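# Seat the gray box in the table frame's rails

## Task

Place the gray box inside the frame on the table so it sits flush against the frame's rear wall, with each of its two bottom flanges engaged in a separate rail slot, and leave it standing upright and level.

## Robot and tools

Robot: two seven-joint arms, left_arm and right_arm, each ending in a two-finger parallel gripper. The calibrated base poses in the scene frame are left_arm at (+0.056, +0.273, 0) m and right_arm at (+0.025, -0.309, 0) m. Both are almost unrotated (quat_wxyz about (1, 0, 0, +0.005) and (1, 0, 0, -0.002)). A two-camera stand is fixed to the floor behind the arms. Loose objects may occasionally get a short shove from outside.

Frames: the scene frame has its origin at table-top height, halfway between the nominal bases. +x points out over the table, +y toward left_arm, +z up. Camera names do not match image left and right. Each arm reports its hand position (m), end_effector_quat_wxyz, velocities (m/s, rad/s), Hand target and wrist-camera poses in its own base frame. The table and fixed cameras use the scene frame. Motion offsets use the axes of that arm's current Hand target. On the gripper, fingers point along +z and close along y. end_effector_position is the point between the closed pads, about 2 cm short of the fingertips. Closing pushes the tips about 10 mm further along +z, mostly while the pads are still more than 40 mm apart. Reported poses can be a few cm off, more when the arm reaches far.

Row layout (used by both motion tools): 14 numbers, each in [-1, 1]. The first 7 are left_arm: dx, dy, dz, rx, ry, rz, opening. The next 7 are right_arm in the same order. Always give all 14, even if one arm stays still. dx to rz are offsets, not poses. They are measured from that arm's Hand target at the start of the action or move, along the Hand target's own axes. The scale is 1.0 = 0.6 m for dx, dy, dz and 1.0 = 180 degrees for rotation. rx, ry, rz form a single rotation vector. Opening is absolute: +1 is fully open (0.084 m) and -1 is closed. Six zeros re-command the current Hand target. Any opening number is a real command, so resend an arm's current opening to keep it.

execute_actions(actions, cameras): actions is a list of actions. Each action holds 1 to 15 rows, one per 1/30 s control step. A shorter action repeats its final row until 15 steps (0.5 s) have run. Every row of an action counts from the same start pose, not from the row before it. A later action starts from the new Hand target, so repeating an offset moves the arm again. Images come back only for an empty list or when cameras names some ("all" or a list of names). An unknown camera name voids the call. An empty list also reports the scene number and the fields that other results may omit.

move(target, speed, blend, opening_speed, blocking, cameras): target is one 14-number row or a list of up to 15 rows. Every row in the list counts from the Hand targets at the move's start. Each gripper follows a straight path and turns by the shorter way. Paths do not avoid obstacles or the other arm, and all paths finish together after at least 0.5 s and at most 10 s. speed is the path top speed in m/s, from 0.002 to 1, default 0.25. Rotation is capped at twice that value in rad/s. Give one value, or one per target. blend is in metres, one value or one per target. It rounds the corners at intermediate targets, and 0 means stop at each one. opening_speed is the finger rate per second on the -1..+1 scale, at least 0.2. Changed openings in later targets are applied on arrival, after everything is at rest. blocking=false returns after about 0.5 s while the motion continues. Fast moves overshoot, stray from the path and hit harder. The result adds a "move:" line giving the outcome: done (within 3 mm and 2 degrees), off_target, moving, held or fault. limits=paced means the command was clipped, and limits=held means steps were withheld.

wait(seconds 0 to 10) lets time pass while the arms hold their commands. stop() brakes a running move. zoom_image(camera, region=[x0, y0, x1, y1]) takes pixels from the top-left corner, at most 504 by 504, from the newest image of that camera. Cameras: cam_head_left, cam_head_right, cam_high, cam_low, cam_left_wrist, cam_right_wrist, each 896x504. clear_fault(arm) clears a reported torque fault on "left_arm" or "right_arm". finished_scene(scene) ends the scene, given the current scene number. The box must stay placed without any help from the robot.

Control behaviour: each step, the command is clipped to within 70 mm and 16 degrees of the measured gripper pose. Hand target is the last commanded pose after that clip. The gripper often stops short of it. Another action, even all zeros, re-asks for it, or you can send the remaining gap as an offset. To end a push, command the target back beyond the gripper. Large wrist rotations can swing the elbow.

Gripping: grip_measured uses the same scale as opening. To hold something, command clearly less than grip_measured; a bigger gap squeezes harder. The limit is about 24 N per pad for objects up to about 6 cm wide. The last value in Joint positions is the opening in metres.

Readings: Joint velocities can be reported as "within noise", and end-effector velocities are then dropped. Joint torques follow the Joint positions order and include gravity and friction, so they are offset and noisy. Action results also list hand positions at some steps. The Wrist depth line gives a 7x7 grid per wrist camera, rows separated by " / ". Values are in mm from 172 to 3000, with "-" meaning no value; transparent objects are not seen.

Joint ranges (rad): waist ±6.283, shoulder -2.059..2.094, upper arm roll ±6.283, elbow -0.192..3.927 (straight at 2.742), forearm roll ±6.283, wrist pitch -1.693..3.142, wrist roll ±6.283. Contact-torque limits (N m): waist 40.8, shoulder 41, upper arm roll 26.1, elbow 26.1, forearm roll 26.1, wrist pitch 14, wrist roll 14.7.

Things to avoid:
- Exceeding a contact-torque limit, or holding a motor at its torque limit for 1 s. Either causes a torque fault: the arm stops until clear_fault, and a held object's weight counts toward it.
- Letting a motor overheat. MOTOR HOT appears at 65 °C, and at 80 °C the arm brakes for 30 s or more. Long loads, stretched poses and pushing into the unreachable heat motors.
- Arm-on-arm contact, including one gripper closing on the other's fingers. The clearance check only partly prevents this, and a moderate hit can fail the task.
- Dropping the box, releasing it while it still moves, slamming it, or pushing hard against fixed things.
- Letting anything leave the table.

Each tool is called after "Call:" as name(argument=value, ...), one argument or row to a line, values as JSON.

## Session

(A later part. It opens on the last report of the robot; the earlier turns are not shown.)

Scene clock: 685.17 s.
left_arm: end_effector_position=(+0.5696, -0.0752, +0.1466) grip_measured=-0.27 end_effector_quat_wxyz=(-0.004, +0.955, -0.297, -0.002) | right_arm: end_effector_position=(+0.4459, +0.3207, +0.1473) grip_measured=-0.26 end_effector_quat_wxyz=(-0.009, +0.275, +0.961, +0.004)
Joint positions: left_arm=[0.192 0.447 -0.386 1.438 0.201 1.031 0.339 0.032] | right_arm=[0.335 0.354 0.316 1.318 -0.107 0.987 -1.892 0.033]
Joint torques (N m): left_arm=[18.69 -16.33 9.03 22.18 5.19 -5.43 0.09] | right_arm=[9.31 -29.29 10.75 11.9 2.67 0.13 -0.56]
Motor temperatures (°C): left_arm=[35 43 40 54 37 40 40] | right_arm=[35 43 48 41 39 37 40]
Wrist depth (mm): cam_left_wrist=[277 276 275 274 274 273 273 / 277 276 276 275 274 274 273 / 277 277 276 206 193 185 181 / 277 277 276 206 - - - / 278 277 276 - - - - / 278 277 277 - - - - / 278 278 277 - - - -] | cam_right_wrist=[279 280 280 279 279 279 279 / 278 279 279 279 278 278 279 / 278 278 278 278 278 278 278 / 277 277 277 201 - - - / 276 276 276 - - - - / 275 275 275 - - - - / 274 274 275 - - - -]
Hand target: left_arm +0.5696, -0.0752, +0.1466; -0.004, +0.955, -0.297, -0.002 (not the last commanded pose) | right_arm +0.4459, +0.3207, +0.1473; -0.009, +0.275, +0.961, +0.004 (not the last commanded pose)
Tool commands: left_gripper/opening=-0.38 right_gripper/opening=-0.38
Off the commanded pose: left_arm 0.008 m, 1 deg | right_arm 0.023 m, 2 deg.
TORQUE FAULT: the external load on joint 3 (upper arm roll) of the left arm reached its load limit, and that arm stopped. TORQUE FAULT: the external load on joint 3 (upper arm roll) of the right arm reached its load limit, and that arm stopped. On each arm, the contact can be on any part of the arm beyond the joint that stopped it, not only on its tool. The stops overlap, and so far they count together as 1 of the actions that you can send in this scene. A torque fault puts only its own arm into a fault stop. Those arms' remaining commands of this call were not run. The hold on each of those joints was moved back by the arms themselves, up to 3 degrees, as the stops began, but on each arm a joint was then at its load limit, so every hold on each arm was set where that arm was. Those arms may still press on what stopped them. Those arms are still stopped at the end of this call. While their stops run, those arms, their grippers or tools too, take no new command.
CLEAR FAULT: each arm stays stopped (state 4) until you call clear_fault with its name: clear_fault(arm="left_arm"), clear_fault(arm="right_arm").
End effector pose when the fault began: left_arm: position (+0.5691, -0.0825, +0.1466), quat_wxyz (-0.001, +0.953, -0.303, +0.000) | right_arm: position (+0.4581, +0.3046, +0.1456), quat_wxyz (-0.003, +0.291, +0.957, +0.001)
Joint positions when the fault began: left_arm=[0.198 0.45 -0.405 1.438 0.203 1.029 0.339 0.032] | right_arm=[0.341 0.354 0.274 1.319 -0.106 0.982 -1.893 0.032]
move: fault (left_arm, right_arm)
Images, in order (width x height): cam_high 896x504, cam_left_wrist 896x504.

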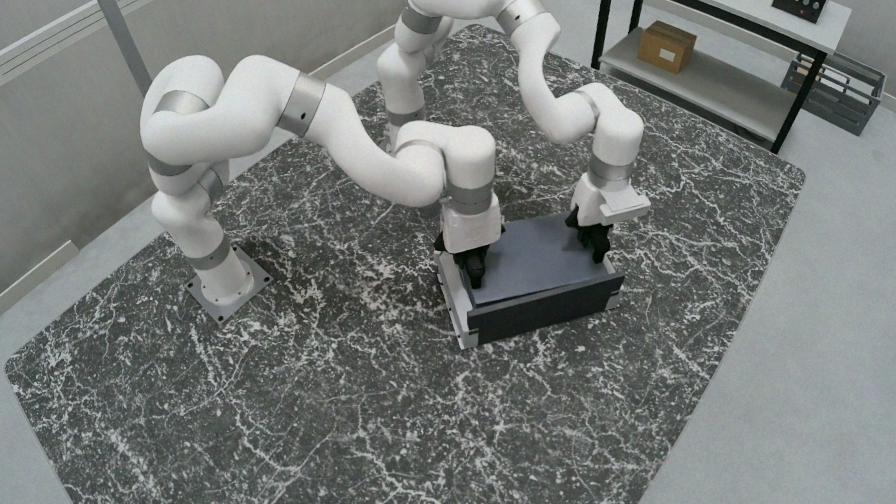

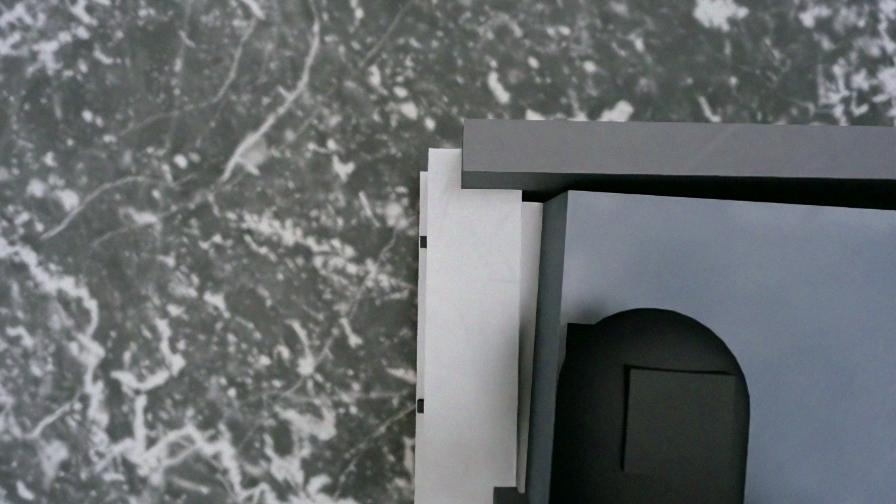

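Call:
clear_fault(
  arm="left_arm",
)

Call:
clear_fault(
  arm="right_arm",
)

Call:
move(
  target=[
    [0.0053,0.012,0,-0.0015,0.0018,0.0041,-0.4,-0.0337,-0.0132,0.0023,0.0015,-0.0038,0.0113,-0.4],
    [0.0053,0.012,0,-0.0015,0.0018,0.0041,0.3,-0.0337,-0.0132,0.0023,0.0015,-0.0038,0.0113,0.3],
  ],
  speed=0.04,
  opening_speed=0.7,
  cameras=["cam_left_wrist","cam_high","cam_head_left"],
)

Call:
zoom_image(
  camera="cam_high",
  region=[430, 200, 640, 350],
)

Scene clock: 709.03 s.
left_arm: end_effector_position=(+0.5696, -0.0752, +0.1466) grip_measured=-0.27 end_effector_quat_wxyz=(-0.004, +0.955, -0.297, -0.002) | right_arm: end_effector_position=(+0.4459, +0.3207, +0.1473) grip_measured=-0.26 end_effector_quat_wxyz=(-0.009, +0.275, +0.961, +0.004)
Joint positions: left_arm=[0.192 0.447 -0.386 1.438 0.201 1.031 0.339 0.032] | right_arm=[0.335 0.354 0.316 1.318 -0.107 0.987 -1.892 0.033]
Joint torques (N m): left_arm=[18.87 -16.23 9.72 22.24 5.25 -5.39 0.04] | right_arm=[8.98 -28.89 10.73 12.02 2.95 0.15 -0.6]
Motor temperatures (°C): left_arm=[35 42 39 56 37 41 40] | right_arm=[34 43 46 40 39 36 40]
Wrist depth (mm): cam_left_wrist=[276 276 275 274 274 273 273 / 277 276 275 275 274 273 273 / 277 276 276 206 193 185 181 / 277 276 276 206 - - - / 278 277 277 - - - - / 278 277 277 - - - - / 279 278 277 - - - -] | cam_right_wrist=[279 280 279 279 278 279 279 / 279 278 279 279 279 278 279 / 278 278 278 278 278 278 278 / 277 277 277 201 - - - / 276 276 276 - - - - / 275 275 275 - - - - / 274 274 274 - - - -]
Hand target: left_arm +0.5696, -0.0752, +0.1466; -0.004, +0.955, -0.297, -0.002 (not the last commanded pose) | right_arm +0.4459, +0.3207, +0.1473; -0.009, +0.275, +0.961, +0.004 (not the last commanded pose)
Tool commands: left_gripper/opening=-0.38 right_gripper/opening=-0.38
Off the commanded pose: left_arm 0.008 m, 1 deg | right_arm 0.023 m, 2 deg.
TORQUE FAULT, CONTINUED: the right arm was still stopped when this call began, by the torque fault of joint 3 (upper arm roll) that an earlier result reported. The call counts as one of the actions that you can send in this scene. That arm is still stopped at the end of this call. While its stop runs, that arm, its gripper or tool too, takes no new command.
TORQUE FAULT, CONTINUED: the left arm's stop, for the torque fault of joint 3 (upper arm roll) that an earlier result reported, is over. The hold on joint 3 (upper arm roll) of that arm was moved back by the arm itself, up to 3 degrees, as the stop began, but a joint of that arm was then at its load limit, so every hold on that arm was set where that arm was. That arm's target is now where it stood when the stop ended, not its last command. That arm's gripper keeps its grip as last carried out, and that arm accepts commands again: back off and push less far.
CLEAR FAULT: your call cleared the left arm's torque fault. If a joint's load stays at its limit, that arm stops again at once.
CLEAR FAULT: the right arm stays stopped (state 4) until you call clear_fault(arm="right_arm").

Scene clock: 709.07 s.
left_arm: end_effector_position=(+0.5694, -0.0755, +0.1467) grip_measured=-0.27 end_effector_quat_wxyz=(-0.004, +0.955, -0.297, -0.002) end_effector_velocity=(-0.002, -0.003, -0.001) end_effector_angular_velocity=(-0.001, +0.006, -0.005) | right_arm: end_effector_position=(+0.4461, +0.3205, +0.1473) grip_measured=-0.26 end_effector_quat_wxyz=(-0.008, +0.275, +0.961, +0.004) end_effector_velocity=(+0.003, -0.003, +0.000) end_effector_angular_velocity=(-0.001, -0.002, -0.007)
Joint positions: left_arm=[0.192 0.447 -0.386 1.438 0.201 1.032 0.339 0.032] | right_arm=[0.335 0.354 0.316 1.318 -0.107 0.987 -1.892 0.033]
Joint velocities: left_arm=[-0.002 0 -0.004 -0.002 -0.001 0.005 0 0] | right_arm=[-0.001 0 -0.006 -0.001 -0.001 -0.002 0.001 0]
Joint torques (N m): left_arm=[3.57 -21.79 5.84 22.32 1.28 -4.3 0.1] | right_arm=[1.82 -32.15 7.25 18.72 0.69 -0.65 -0.55]
Motor temperatures (°C): left_arm=[35 42 39 56 37 41 40] | right_arm=[34 43 46 40 39 36 40]
Wrist depth (mm): cam_left_wrist=[276 276 275 274 274 273 273 / 277 276 275 275 274 274 273 / 277 276 276 206 193 186 181 / 277 277 276 206 - - - / 278 277 277 - - - - / 278 277 277 - - - - / 279 278 278 - - - -] | cam_right_wrist=[279 280 280 279 279 279 279 / 279 278 279 279 279 278 279 / 278 278 278 278 279 279 278 / 276 277 277 201 - - - / 276 276 276 - - - - / 275 275 275 - - - - / 274 274 275 - - - -]
Hand target: left_arm +0.5696, -0.0752, +0.1466; -0.004, +0.955, -0.297, -0.002 (not the last commanded pose) | right_arm +0.4459, +0.3207, +0.1473; -0.009, +0.275, +0.961, +0.004 (not the last commanded pose)
Tool commands: left_gripper/opening=-0.38 right_gripper/opening=-0.38
Off the commanded pose: left_arm 0.008 m, 1 deg | right_arm 0.022 m, 2 deg.
TORQUE FAULT, CONTINUED: the right arm's stop, for the torque fault of joint 3 (upper arm roll) that an earlier result reported, is over. The call counts as one of the actions that you can send in this scene. The hold on joint 3 (upper arm roll) of that arm was moved back by the arm itself, up to 3 degrees, as the stop began, but a joint of that arm was then at its load limit, so every hold on that arm was set where that arm was. That arm's target is now where it stood when the stop ended, not its last command. That arm's gripper keeps its grip as last carried out, and that arm accepts commands again: back off and push less far.
CLEAR FAULT: your call cleared the right arm's torque fault. If a joint's load stays at its limit, that arm stops again at once.

Scene clock: 710.37 s.
left_arm: end_effector_position=(+0.5689, -0.0742, +0.1466) grip_measured=-0.27 end_effector_quat_wxyz=(-0.005, +0.955, -0.296, -0.002) | right_arm: end_effector_position=(+0.4447, +0.3223, +0.1478) grip_measured=-0.26 end_effector_quat_wxyz=(-0.009, +0.273, +0.962, +0.004)
Joint positions: left_arm=[0.184 0.442 -0.374 1.432 0.196 1.028 0.343 0.032] | right_arm=[0.316 0.356 0.342 1.32 -0.116 0.989 -1.886 0.033]
Joint torques (N m): left_arm=[16.83 -16.15 6.52 22.22 4.94 -5.34 0.07] | right_arm=[7.33 -29.95 10.02 12.88 2.31 -0.09 -0.71]
Motor temperatures (°C): left_arm=[35 43 40 56 37 41 40] | right_arm=[34 43 46 41 39 36 40]
Wrist depth (mm): cam_left_wrist=[276 276 275 274 274 273 272 / 277 276 275 275 274 274 272 / 278 277 276 206 206 198 193 / 278 277 276 206 - - - / 278 277 277 - - - - / 278 278 277 - - - - / 279 278 277 - - - -] | cam_right_wrist=[280 280 280 280 280 280 280 / 279 279 280 280 279 279 279 / 278 278 279 279 278 278 279 / 278 277 277 200 - - - / 277 276 276 - - - - / 275 276 276 - - - - / 275 274 275 - - - -]
Hand target: left_arm +0.5689, -0.0742, +0.1466; -0.005, +0.955, -0.296, -0.002 (not the last commanded pose) | right_arm +0.4447, +0.3223, +0.1478; -0.009, +0.273, +0.962, +0.004 (not the last commanded pose)
Tool commands: left_gripper/opening=-0.4 right_gripper/opening=-0.4
Off the commanded pose: left_arm 0.009 m, 1 deg | right_arm 0.024 m, 2 deg.
TORQUE FAULT: the external load on joint 3 (upper arm roll) of the left arm reached its load limit, and that arm stopped. TORQUE FAULT: the external load on joint 3 (upper arm roll) of the right arm reached its load limit, and that arm stopped. On each arm, the contact can be on any part of the arm beyond the joint that stopped it, not only on its tool. A torque fault puts only its own arm into a fault stop. Those arms' remaining commands of this call were not run. The hold on each of those joints was moved back by the arms themselves, up to 3 degrees, as the stops began, but on each arm a joint was then at its load limit, so every hold on each arm was set where that arm was. Those arms may still press on what stopped them. Those arms are still stopped at the end of this call. While their stops run, those arms, their grippers or tools too, take no new command.
CLEAR FAULT: each arm stays stopped (state 4) until you call clear_fault with its name: clear_fault(arm="left_arm"), clear_fault(arm="right_arm").
End effector pose when the fault began: left_arm: position (+0.5683, -0.0819, +0.1465), quat_wxyz (-0.002, +0.953, -0.302, +0.000) | right_arm: position (+0.4573, +0.3054, +0.1458), quat_wxyz (-0.004, +0.290, +0.957, +0.001)
Joint positions when the fault began: left_arm=[0.189 0.445 -0.393 1.432 0.197 1.025 0.343 0.032] | right_arm=[0.321 0.357 0.298 1.32 -0.115 0.985 -1.888 0.032]
move: fault (left_arm, right_arm); path passed 1 of 2 targets; target 2's new opening was not sent
Images, in order (width x height): cam_head_left 896x504, cam_high 896x504, cam_left_wrist 896x504.

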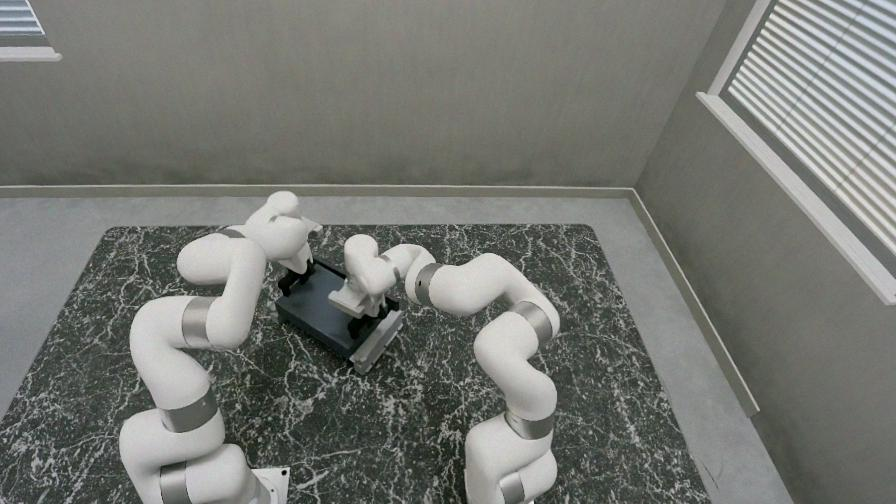

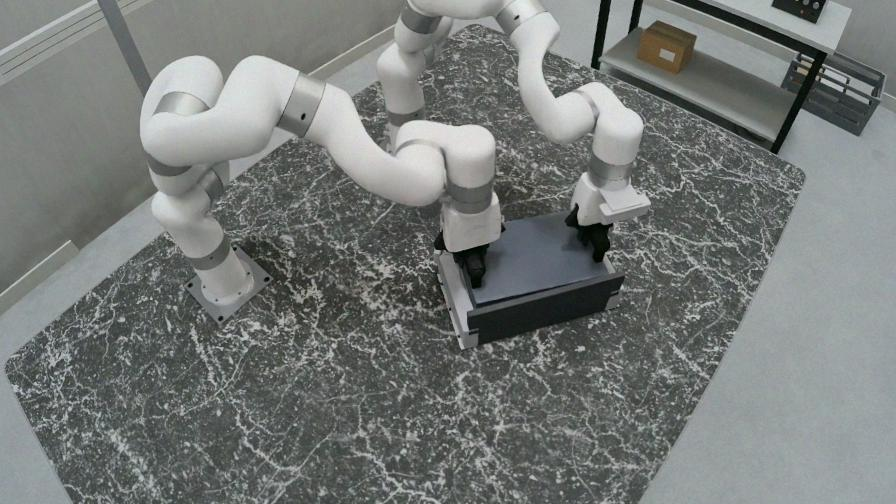

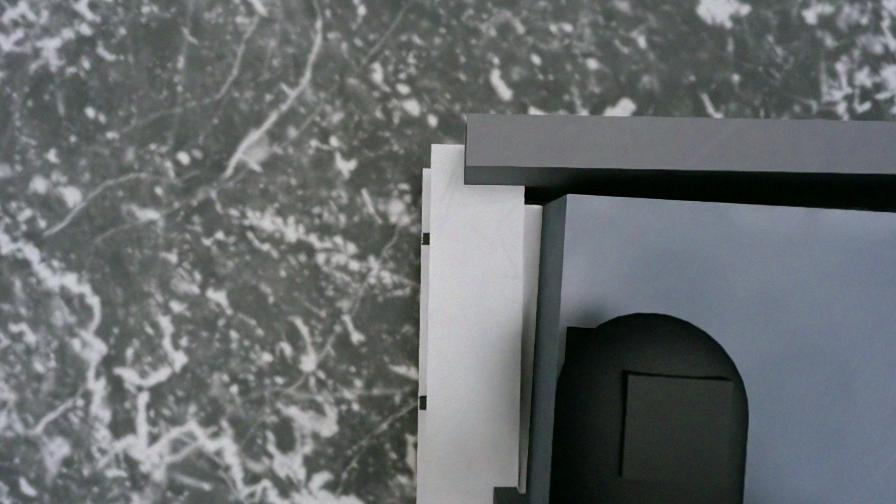

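Scaled by 2.400 from the camera's 896x504 image, which has a finer 1280x720 frame.

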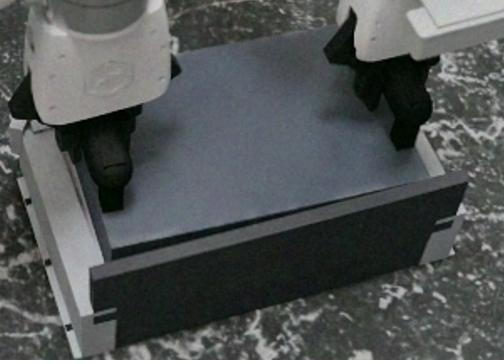

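Call:
clear_fault(
  arm="left_arm",
)

Call:
clear_fault(
  arm="right_arm",
)

Call:
execute_actions(
  actions=[
    [[0,0,0,0,0,0,0.0,0,0,0,0,0,0,0.0]],
    [[0,0,0,0,0,0,0.7,0,0,0,0,0,0,0.7]],
  ],
)

Call:
move(
  target=[0,0,-0.15,0.0017,0.0017,0.0021,0.7,0,0,-0.15,0.0018,-0.004,0,0.7],
  speed=0.15,
  cameras=["cam_left_wrist","cam_right_wrist","cam_high"],
)

Call:
zoom_image(
  camera="cam_high",
  region=[430, 200, 640, 350],
)

Scene clock: 729.93 s.
left_arm: end_effector_position=(+0.5689, -0.0742, +0.1466) grip_measured=-0.27 end_effector_quat_wxyz=(-0.005, +0.955, -0.296, -0.002) | right_arm: end_effector_position=(+0.4447, +0.3223, +0.1478) grip_measured=-0.26 end_effector_quat_wxyz=(-0.009, +0.273, +0.962, +0.004)
Joint positions: left_arm=[0.184 0.442 -0.374 1.432 0.196 1.028 0.343 0.032] | right_arm=[0.316 0.356 0.342 1.32 -0.116 0.989 -1.886 0.033]
Joint torques (N m): left_arm=[16.91 -16.12 7.2 22.13 4.95 -5.38 0.09] | right_arm=[7.17 -29.89 10.32 12.94 2.15 -0.18 -0.67]
Motor temperatures (°C): left_arm=[35 42 39 57 37 42 40] | right_arm=[34 44 45 41 38 36 40]
Wrist depth (mm): cam_left_wrist=[277 276 276 275 274 273 273 / 277 277 276 275 274 274 273 / 278 277 276 206 206 198 194 / 278 277 277 206 - - - / 278 277 277 - - - - / 278 277 277 - - - - / 279 278 278 - - - -] | cam_right_wrist=[280 280 280 280 280 280 280 / 279 278 280 280 279 280 280 / 279 278 279 278 279 278 278 / 278 277 277 200 - - - / 277 276 276 - - - - / 275 276 276 - - - - / 275 274 274 - - - -]
Hand target: left_arm +0.5689, -0.0742, +0.1466; -0.005, +0.955, -0.296, -0.002 (not the last commanded pose) | right_arm +0.4447, +0.3223, +0.1478; -0.009, +0.273, +0.962, +0.004 (not the last commanded pose)
Tool commands: left_gripper/opening=-0.4 right_gripper/opening=-0.4
Off the commanded pose: left_arm 0.009 m, 1 deg | right_arm 0.024 m, 2 deg.
TORQUE FAULT, CONTINUED: the right arm was still stopped when this call began, by the torque fault of joint 3 (upper arm roll) that an earlier result reported. The call counts as one of the actions that you can send in this scene. That arm is still stopped at the end of this call. While its stop runs, that arm, its gripper or tool too, takes no new command.
TORQUE FAULT, CONTINUED: the left arm's stop, for the torque fault of joint 3 (upper arm roll) that an earlier result reported, is over. The hold on joint 3 (upper arm roll) of that arm was moved back by the arm itself, up to 3 degrees, as the stop began, but a joint of that arm was then at its load limit, so every hold on that arm was set where that arm was. That arm's target is now where it stood when the stop ended, not its last command. That arm's gripper keeps its grip as last carried out, and that arm accepts commands again: back off and push less far.
CLEAR FAULT: your call cleared the left arm's torque fault. If a joint's load stays at its limit, that arm stops again at once.
CLEAR FAULT: the right arm stays stopped (state 4) until you call clear_fault(arm="right_arm").

Scene clock: 729.97 s.
left_arm: end_effector_position=(+0.5688, -0.0744, +0.1467) grip_measured=-0.27 end_effector_quat_wxyz=(-0.005, +0.955, -0.297, -0.002) end_effector_velocity=(-0.002, -0.003, +0.000) end_effector_angular_velocity=(-0.002, +0.005, -0.003) | right_arm: end_effector_position=(+0.4449, +0.3221, +0.1478) grip_measured=-0.26 end_effector_quat_wxyz=(-0.009, +0.273, +0.962, +0.005) end_effector_velocity=(+0.003, -0.003, +0.000) end_effector_angular_velocity=(+0.000, -0.004, -0.009)
Joint positions: left_arm=[0.184 0.442 -0.374 1.432 0.196 1.028 0.343 0.032] | right_arm=[0.316 0.356 0.341 1.32 -0.116 0.989 -1.886 0.033]
Joint velocities: left_arm=[0 0 -0.005 -0.001 -0.001 0.005 -0.001 0] | right_arm=[-0.001 0 -0.007 0 0 -0.004 0.002 0]
Joint torques (N m): left_arm=[2.81 -21.8 3.65 22.26 1.06 -4.42 0.08] | right_arm=[1.78 -32.28 7.06 18.63 0.55 -0.87 -0.56]
Motor temperatures (°C): left_arm=[35 42 39 57 37 42 40] | right_arm=[34 44 45 41 38 36 40]
Wrist depth (mm): cam_left_wrist=[277 276 275 274 274 273 273 / 277 277 275 275 274 273 273 / 278 277 276 206 206 198 194 / 278 277 276 206 - - - / 278 277 277 - - - - / 278 278 277 - - - - / 279 278 278 - - - -] | cam_right_wrist=[280 280 281 280 280 280 280 / 279 279 280 279 280 280 280 / 278 279 279 278 279 279 278 / 278 277 277 200 - - - / 277 277 277 - - - - / 275 276 276 - - - - / 275 275 275 - - - -]
Hand target: left_arm +0.5689, -0.0742, +0.1466; -0.005, +0.955, -0.296, -0.002 (not the last commanded pose) | right_arm +0.4447, +0.3223, +0.1478; -0.009, +0.273, +0.962, +0.004 (not the last commanded pose)
Tool commands: left_gripper/opening=-0.4 right_gripper/opening=-0.4
Off the commanded pose: left_arm 0.009 m, 1 deg | right_arm 0.024 m, 2 deg.
TORQUE FAULT, CONTINUED: the right arm's stop, for the torque fault of joint 3 (upper arm roll) that an earlier result reported, is over. The call counts as one of the actions that you can send in this scene. The hold on joint 3 (upper arm roll) of that arm was moved back by the arm itself, up to 3 degrees, as the stop began, but a joint of that arm was then at its load limit, so every hold on that arm was set where that arm was. That arm's target is now where it stood when the stop ended, not its last command. That arm's gripper keeps its grip as last carried out, and that arm accepts commands again: back off and push less far.
CLEAR FAULT: your call cleared the right arm's torque fault. If a joint's load stays at its limit, that arm stops again at once.

Scene clock: 731.17 s.
left_arm: end_effector_position=(+0.5689, -0.0742, +0.1466) grip_measured=+0.70 end_effector_quat_wxyz=(-0.005, +0.955, -0.296, -0.002) | right_arm: end_effector_position=(+0.4447, +0.3223, +0.1478) grip_measured=+0.70 end_effector_quat_wxyz=(-0.009, +0.273, +0.962, +0.004)
Joint positions: left_arm=[0.184 0.442 -0.374 1.432 0.196 1.028 0.343 0.073] | right_arm=[0.316 0.356 0.342 1.32 -0.116 0.989 -1.886 0.073]
Joint torques (N m): left_arm=[5.24 -18.72 -1.21 21.99 1.71 -3.24 0.51] | right_arm=[0.83 -31.31 3.25 18.87 0.91 -0.81 -1.45]
Motor temperatures (°C): left_arm=[35 42 39 57 37 42 40] | right_arm=[34 44 44 41 38 36 40]
Wrist depth (mm): cam_left_wrist=[277 276 275 274 274 273 272 / 277 276 275 275 274 273 273 / 277 276 276 206 209 201 196 / 278 277 276 206 - - - / 278 277 277 206 - - - / 278 278 277 - - - - / 279 278 277 - - - -] | cam_right_wrist=[280 280 280 280 280 280 280 / 280 280 279 279 280 279 280 / 279 279 278 278 279 279 279 / 277 277 277 199 - - - / 276 277 277 - - - - / 276 276 276 - - - - / 274 275 274 - - - -]
Hand target: left_arm +0.5689, -0.0742, +0.1466; -0.005, +0.955, -0.296, -0.002 | right_arm +0.4447, +0.3223, +0.1478; -0.009, +0.273, +0.962, +0.004
Off the commanded pose: left_arm 0.000 m, 0 deg | right_arm 0.000 m, 0 deg.
Step readings (end_effector_position of left_arm | right_arm):
0: (+0.5688, -0.0744, +0.1467) | (+0.4449, +0.3221, +0.1478)
1: (+0.5688, -0.0744, +0.1467) | (+0.4449, +0.3221, +0.1478)
2: (+0.5688, -0.0744, +0.1467) | (+0.4449, +0.3221, +0.1478)
4: (+0.5689, -0.0742, +0.1467) | (+0.4448, +0.3223, +0.1478)
8: (+0.5689, -0.0742, +0.1467) | (+0.4447, +0.3223, +0.1478)
15: (+0.5689, -0.0742, +0.1467) | (+0.4447, +0.3223, +0.1478)
16: (+0.5689, -0.0742, +0.1467) | (+0.4447, +0.3223, +0.1478)
17: (+0.5689, -0.0742, +0.1467) | (+0.4447, +0.3223, +0.1478)
19: (+0.5689, -0.0742, +0.1466) | (+0.4447, +0.3223, +0.1478)
23: (+0.5689, -0.0742, +0.1466) | (+0.4447, +0.3223, +0.1478)
30: (+0.5689, -0.0742, +0.1466) | (+0.4447, +0.3223, +0.1478)

Scene clock: 732.27 s.
left_arm: end_effector_position=(+0.5689, -0.0751, +0.2366) grip_measured=+0.70 end_effector_quat_wxyz=(-0.007, +0.954, -0.300, +0.002) | right_arm: end_effector_position=(+0.4461, +0.3210, +0.2378) grip_measured=+0.70 end_effector_quat_wxyz=(-0.004, +0.273, +0.962, +0.000)
Joint positions: left_arm=[0.187 0.363 -0.393 1.582 0.158 1.243 0.375 0.073] | right_arm=[0.315 0.278 0.353 1.479 -0.094 1.223 -1.901 0.073]
Joint torques (N m): left_arm=[-6.57 -24.81 -7.19 26.7 -1.26 -0.86 1.16] | right_arm=[4.67 -33.49 3.2 24.55 -1.18 -0.73 -1.37]
Motor temperatures (°C): left_arm=[35 43 39 57 37 41 40] | right_arm=[33 44 44 42 38 36 40]
Wrist depth (mm): cam_left_wrist=[369 368 366 365 363 362 361 / 369 368 366 365 364 362 361 / 369 368 367 364 307 361 360 / 369 369 366 296 256 254 254 / 370 368 367 366 202 255 254 / 370 369 368 - 196 255 254 / 370 368 367 - 197 255 254] | cam_right_wrist=[371 369 370 369 369 367 368 / 369 368 369 368 367 367 367 / 369 368 368 367 368 366 366 / 368 368 367 290 257 256 256 / 368 367 366 296 201 256 256 / 366 367 365 - 199 256 255 / 366 365 365 - 201 255 255]
Hand target: left_arm +0.5689, -0.0751, +0.2366; -0.007, +0.954, -0.300, +0.002 | right_arm +0.4461, +0.3210, +0.2378; -0.004, +0.273, +0.962, +0.000
Off the commanded pose: left_arm 0.000 m, 0 deg | right_arm 0.000 m, 0 deg.
move: done
Images, in order (width x height): cam_high 896x504, cam_left_wrist 896x504, cam_right_wrist 896x504.

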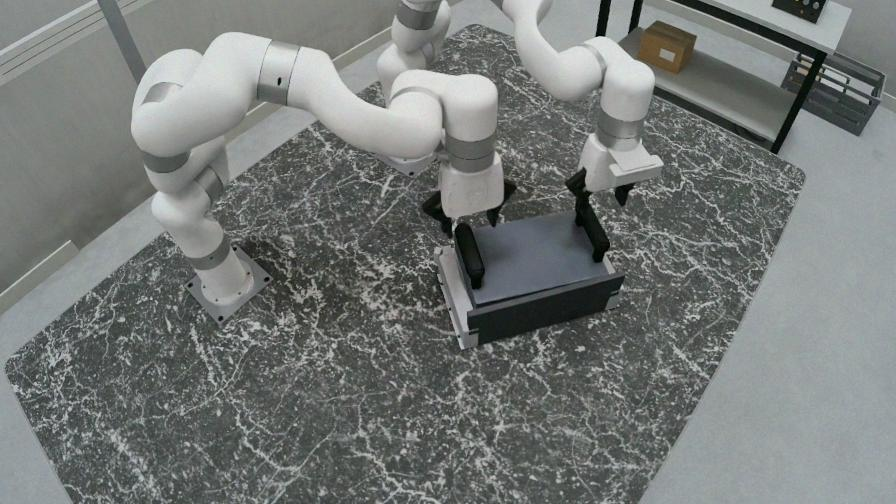

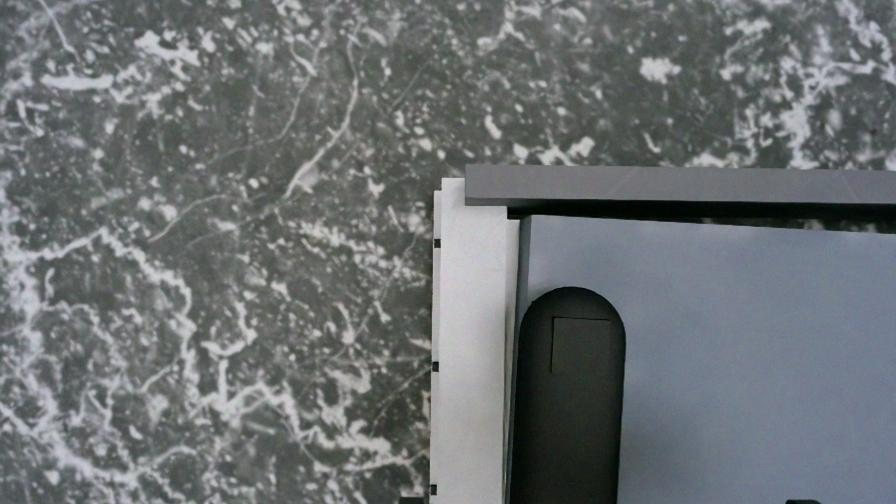

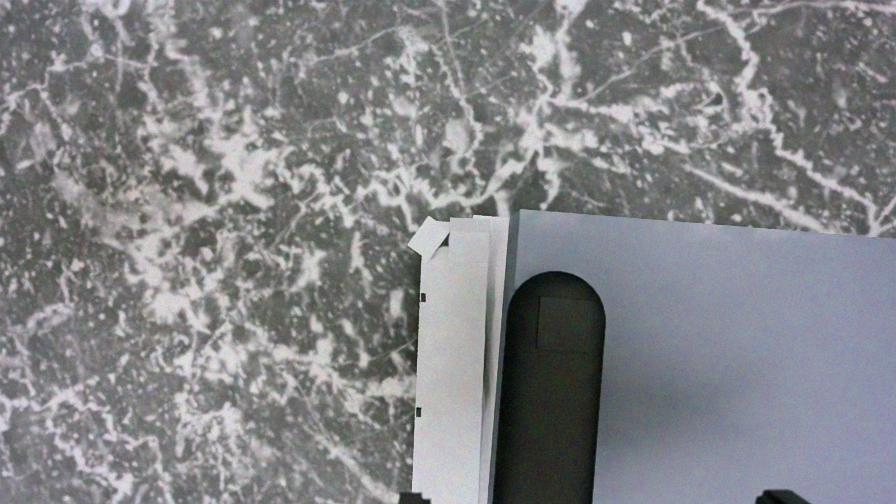

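Scaled by 2.400 from the camera's 896x504 image, which has a finer 1280x720 frame.

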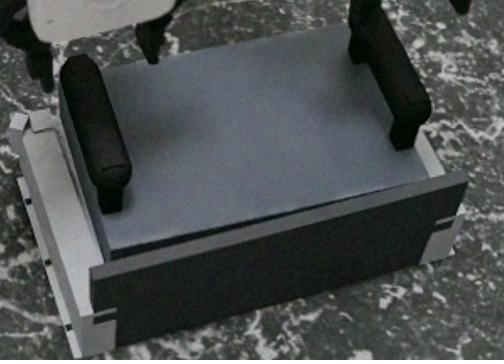

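Call:
move(
  target=[
    [0,0,0,0,0,0,0.7,0.2,0.117,0,0,0,0.0167,-1],
    [0,0,0,0,0,0,0.7,0.2,0.117,0.2297,0,0,0.0167,-1],
    [0,0,0,0,0,0,0.7,0.148,0.114,0.2297,0,0,0.0167,-1],
  ],
  speed=[0.15,0.12,0.02],
  cameras=["cam_left_wrist","cam_high"],
)

Call:
zoom_image(
  camera="cam_high",
  region=[430, 180, 640, 350],
)

Scene clock: 758.80 s.
left_arm: end_effector_position=(+0.5689, -0.0751, +0.2366) grip_measured=+0.70 end_effector_quat_wxyz=(-0.007, +0.954, -0.300, +0.002) | right_arm: end_effector_position=(+0.4054, +0.4262, +0.1005) grip_measured=-1.00 end_effector_quat_wxyz=(-0.004, +0.298, +0.954, +0.000)
Joint positions: left_arm=[0.187 0.363 -0.393 1.582 0.158 1.243 0.375 0.073] | right_arm=[0.498 0.555 0.372 1.46 -0.229 0.952 -1.583 0]
Joint torques (N m): left_arm=[-6.79 -17.95 -7.01 26.76 1.22 -1.5 1.08] | right_arm=[-5.85 -31.34 0.12 23.85 1.39 -1.04 -1.52]
Motor temperatures (°C): left_arm=[35 43 39 61 36 40 40] | right_arm=[33 43 39 48 38 36 40]
Wrist depth (mm): cam_left_wrist=[369 368 366 364 364 362 361 / 369 368 366 365 363 363 360 / 369 368 366 365 303 363 360 / 370 368 367 296 255 255 253 / 369 369 367 366 199 255 254 / 370 368 367 - 198 255 254 / 370 369 368 - 199 255 255] | cam_right_wrist=[232 231 231 231 230 230 229 / 231 231 231 230 230 230 229 / 231 230 230 230 229 229 229 / 230 230 230 230 229 229 228 / 230 230 229 229 228 228 228 / 229 229 229 228 228 228 227 / 229 228 228 228 228 228 227]
Hand target: left_arm +0.5689, -0.0751, +0.2366; -0.007, +0.954, -0.300, +0.002 | right_arm +0.4055, +0.4262, +0.1005; -0.004, +0.298, +0.954, +0.000
Off the commanded pose: left_arm 0.000 m, 0 deg | right_arm 0.000 m, 0 deg.
move: done
Images, in order (width x height): cam_high 896x504, cam_left_wrist 896x504.

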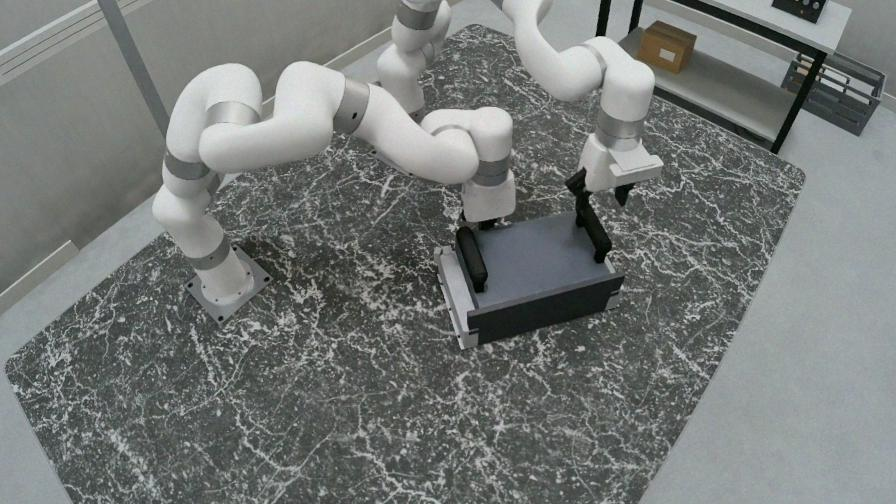

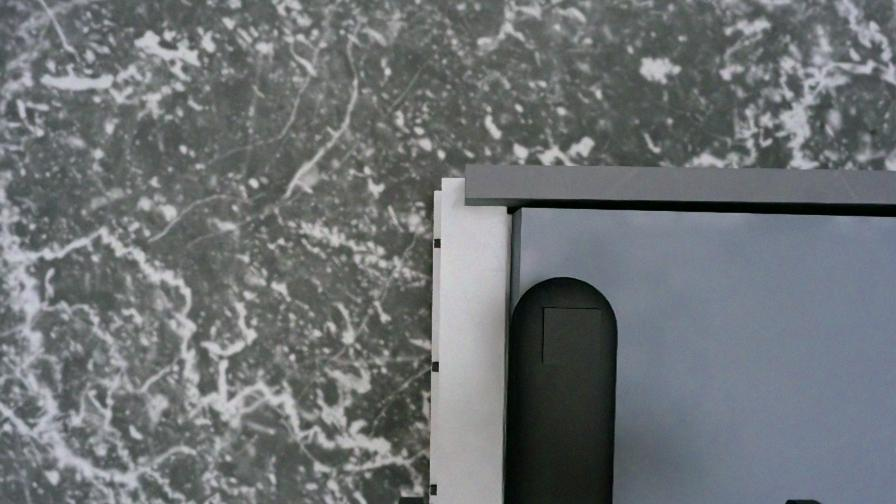

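Scaled by 2.400 from the camera's 896x504 image, which has a finer 1280x720 frame.

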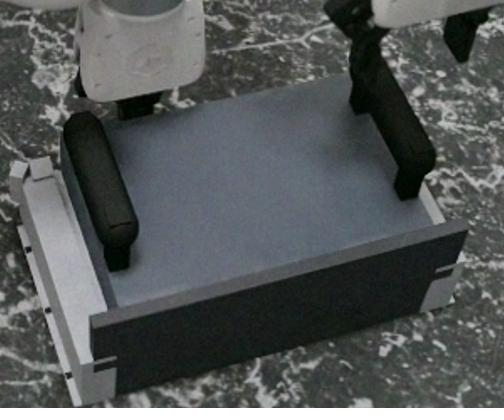

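Call:
move(
  target=[0,0,0,0,0,0,0.7,-0.006,0,0,0,0,0,-1],
  speed=0.02,
  cameras=["cam_left_wrist","cam_high"],
)

Call:
zoom_image(
  camera="cam_left_wrist",
  region=[440, 140, 896, 330],
)

Call:
zoom_image(
  camera="cam_high",
  region=[450, 230, 640, 350],
)

Scene clock: 766.97 s.
left_arm: end_effector_position=(+0.5689, -0.0751, +0.2366) grip_measured=+0.70 end_effector_quat_wxyz=(-0.007, +0.954, -0.300, +0.002) | right_arm: end_effector_position=(+0.4084, +0.4242, +0.1005) grip_measured=-1.00 end_effector_quat_wxyz=(-0.004, +0.298, +0.954, +0.000)
Joint positions: left_arm=[0.187 0.363 -0.393 1.582 0.158 1.243 0.375 0.073] | right_arm=[0.493 0.557 0.371 1.463 -0.228 0.953 -1.589 0]
Joint torques (N m): left_arm=[-6.68 -17.99 -7 26.64 1.25 -1.7 0.97] | right_arm=[-6.15 -31.55 -0.19 24.07 1.34 -0.81 -1.65]
Motor temperatures (°C): left_arm=[35 43 39 62 36 40 40] | right_arm=[33 44 39 49 38 36 40]
Wrist depth (mm): cam_left_wrist=[370 367 367 364 363 362 360 / 369 368 367 364 363 362 360 / 369 368 367 365 256 362 360 / 369 369 367 297 255 255 254 / 370 368 367 - 199 255 254 / 370 368 367 - 199 255 254 / 370 369 367 - 199 255 254] | cam_right_wrist=[231 231 231 231 230 230 230 / 231 231 231 230 230 230 229 / 230 230 230 230 229 229 229 / 230 230 230 229 229 229 228 / 229 229 229 229 229 229 228 / 229 229 229 228 228 228 228 / 229 228 228 228 227 227 227]
Hand target: left_arm +0.5689, -0.0751, +0.2366; -0.007, +0.954, -0.300, +0.002 | right_arm +0.4084, +0.4242, +0.1005; -0.004, +0.298, +0.954, +0.000
Off the commanded pose: left_arm 0.000 m, 0 deg | right_arm 0.000 m, 0 deg.
move: done
Images, in order (width x height): cam_high 896x504, cam_left_wrist 896x504.

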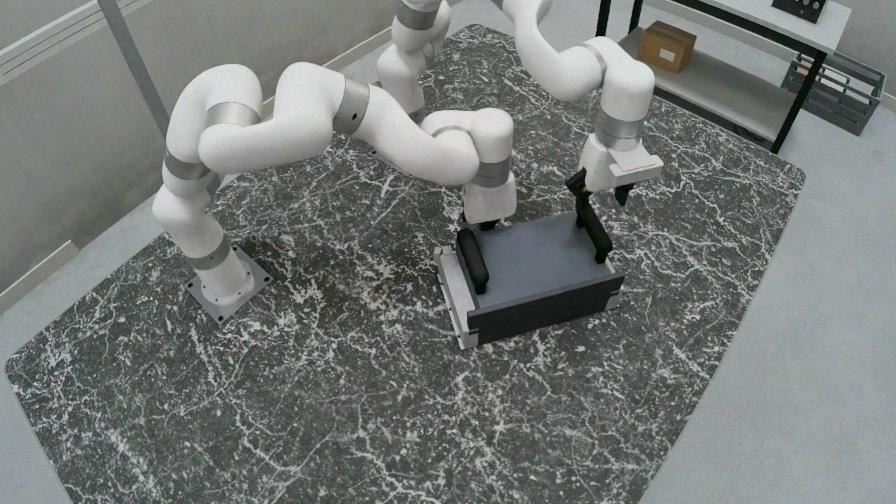

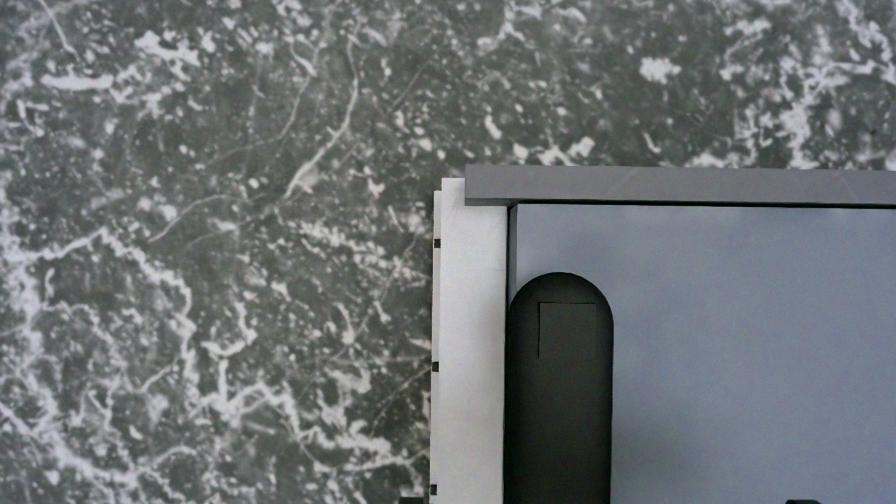

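Scaled by 1.105 from the camera's 896x504 image, which has a finer 1280x720 frame.

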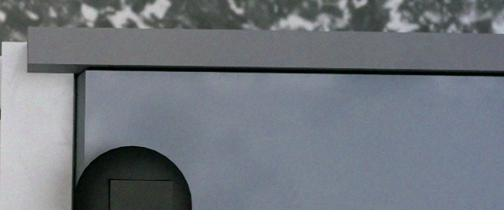

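Scaled by 2.653 from the camera's 896x504 image, which has a finer 1280x720 frame.

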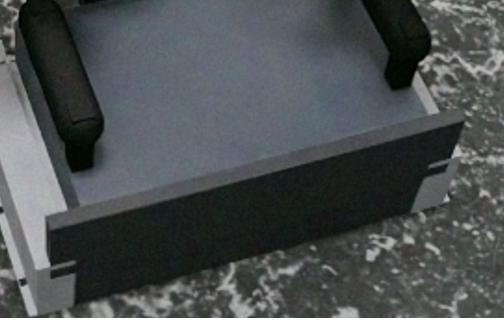

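Call:
move(
  target=[0,0,0,0,0,0,0.7,-0.0042,0,0,0,0,0,-1],
  speed=0.015,
  cameras=["cam_left_wrist"],
)

Call:
zoom_image(
  camera="cam_left_wrist",
  region=[440, 140, 896, 330],
)

Scene clock: 777.33 s.
left_arm: end_effector_position=(+0.5689, -0.0751, +0.2366) grip_measured=+0.70 end_effector_quat_wxyz=(-0.007, +0.954, -0.300, +0.002) | right_arm: end_effector_position=(+0.4103, +0.4230, +0.1005) grip_measured=-1.00 end_effector_quat_wxyz=(-0.004, +0.298, +0.955, +0.000)
Joint positions: left_arm=[0.187 0.363 -0.393 1.582 0.158 1.243 0.375 0.073] | right_arm=[0.491 0.558 0.37 1.465 -0.228 0.954 -1.594 0]
Joint torques (N m): left_arm=[-6.82 -18.12 -6.9 26.55 1.27 -1.92 0.88] | right_arm=[-13.43 -31.97 -7.4 24.76 -0.97 -0.09 -1.59]
Motor temperatures (°C): left_arm=[35 43 39 62 36 39 40] | right_arm=[33 44 38 49 38 36 40]
Wrist depth (mm): cam_left_wrist=[369 368 366 364 363 362 361 / 369 368 367 365 363 362 361 / 370 369 367 366 256 362 360 / 370 368 367 296 255 255 254 / 370 369 367 - 199 255 254 / 370 369 367 - 198 255 254 / 370 369 367 - 198 255 254] | cam_right_wrist=[232 231 231 231 231 230 230 / 231 231 230 230 231 230 229 / 230 231 230 230 230 229 229 / 230 230 230 230 229 229 229 / 230 230 229 229 229 229 228 / 229 229 229 228 229 228 228 / 229 229 228 228 228 228 227]
Hand target: left_arm +0.5689, -0.0751, +0.2366; -0.007, +0.954, -0.300, +0.002 | right_arm +0.4105, +0.4227, +0.1005; -0.004, +0.298, +0.954, +0.000
Off the commanded pose: left_arm 0.000 m, 0 deg | right_arm 0.000 m, 0 deg.
move: done
Images, in order (width x height): cam_left_wrist 896x504.

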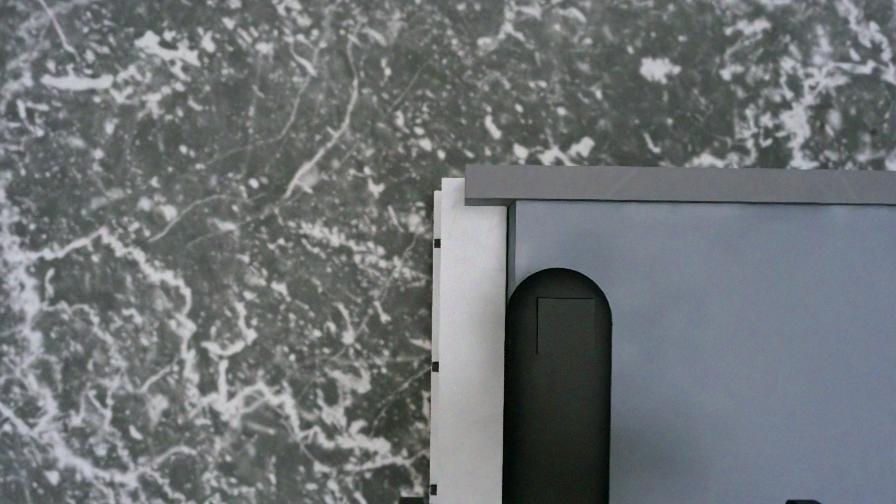

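Scaled by 1.105 from the camera's 896x504 image, which has a finer 1280x720 frame.

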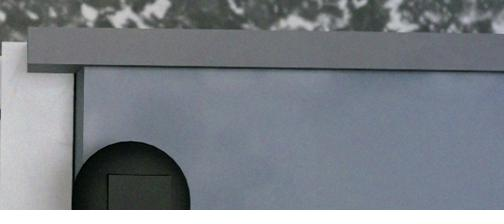

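Call:
move(
  target=[0,0,0,0,0,0,0.7,0.06,0,0,0,0,0,-1],
  speed=0.1,
  cameras=["cam_high"],
)

Call:
zoom_image(
  camera="cam_high",
  region=[430, 200, 640, 350],
)

Scene clock: 784.80 s.
left_arm: end_effector_position=(+0.5689, -0.0751, +0.2366) grip_measured=+0.70 end_effector_quat_wxyz=(-0.007, +0.954, -0.300, +0.002) | right_arm: end_effector_position=(+0.3809, +0.4432, +0.1007) grip_measured=-1.00 end_effector_quat_wxyz=(-0.004, +0.298, +0.954, +0.000)
Joint positions: left_arm=[0.187 0.363 -0.393 1.582 0.158 1.243 0.375 0.073] | right_arm=[0.536 0.544 0.383 1.441 -0.232 0.946 -1.529 0]
Joint torques (N m): left_arm=[-6.85 -18.05 -6.74 26.44 1.18 -2.16 0.86] | right_arm=[5.17 -42.23 4.74 14.26 -1.48 -3 1.04]
Motor temperatures (°C): left_arm=[34 43 39 62 36 39 40] | right_arm=[34 44 40 50 38 36 40]
Wrist depth (mm): cam_left_wrist=[369 368 367 365 363 362 360 / 369 367 366 365 363 362 361 / 369 368 367 365 256 362 360 / 369 368 367 296 256 255 254 / 370 369 368 - 199 255 254 / 370 368 368 - 198 255 254 / 370 368 367 - 198 255 254] | cam_right_wrist=[232 231 231 231 231 230 230 / 231 231 231 230 230 230 229 / 231 230 230 230 230 229 229 / 231 230 230 229 229 229 228 / 230 230 230 229 229 229 228 / 230 229 229 228 228 228 228 / 229 229 229 229 228 228 227]
Hand target: left_arm +0.5689, -0.0751, +0.2366; -0.007, +0.954, -0.300, +0.002 | right_arm +0.3809, +0.4432, +0.1007; -0.004, +0.298, +0.954, +0.000
Off the commanded pose: left_arm 0.000 m, 0 deg | right_arm 0.000 m, 0 deg.
move: done
Images, in order (width x height): cam_high 896x504.

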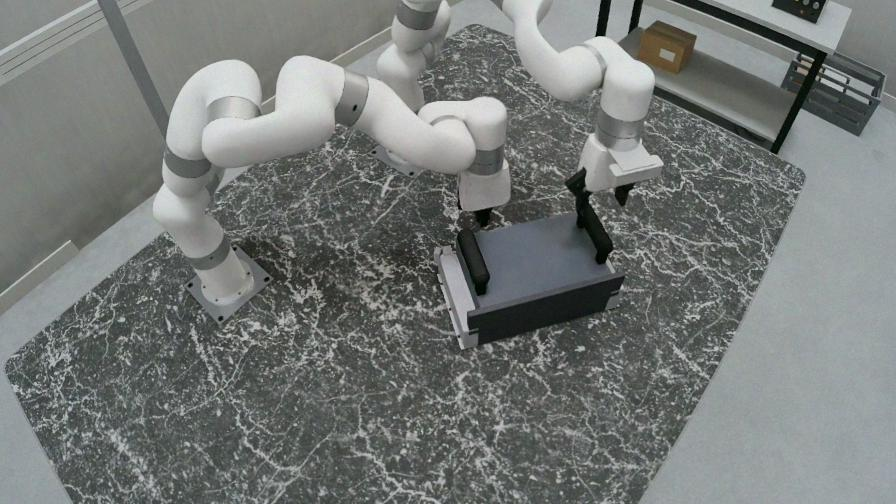

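Scaled by 2.400 from the camera's 896x504 image, which has a finer 1280x720 frame.

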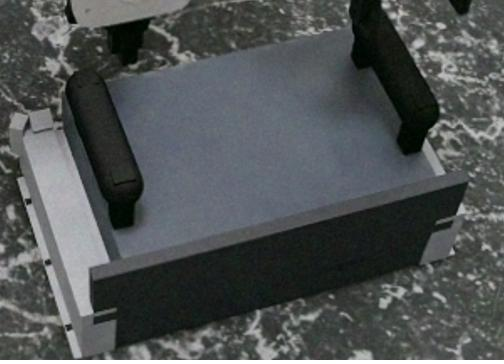

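Call:
finished_scene(
  scene=1,
)

The scene is finished: the task was done.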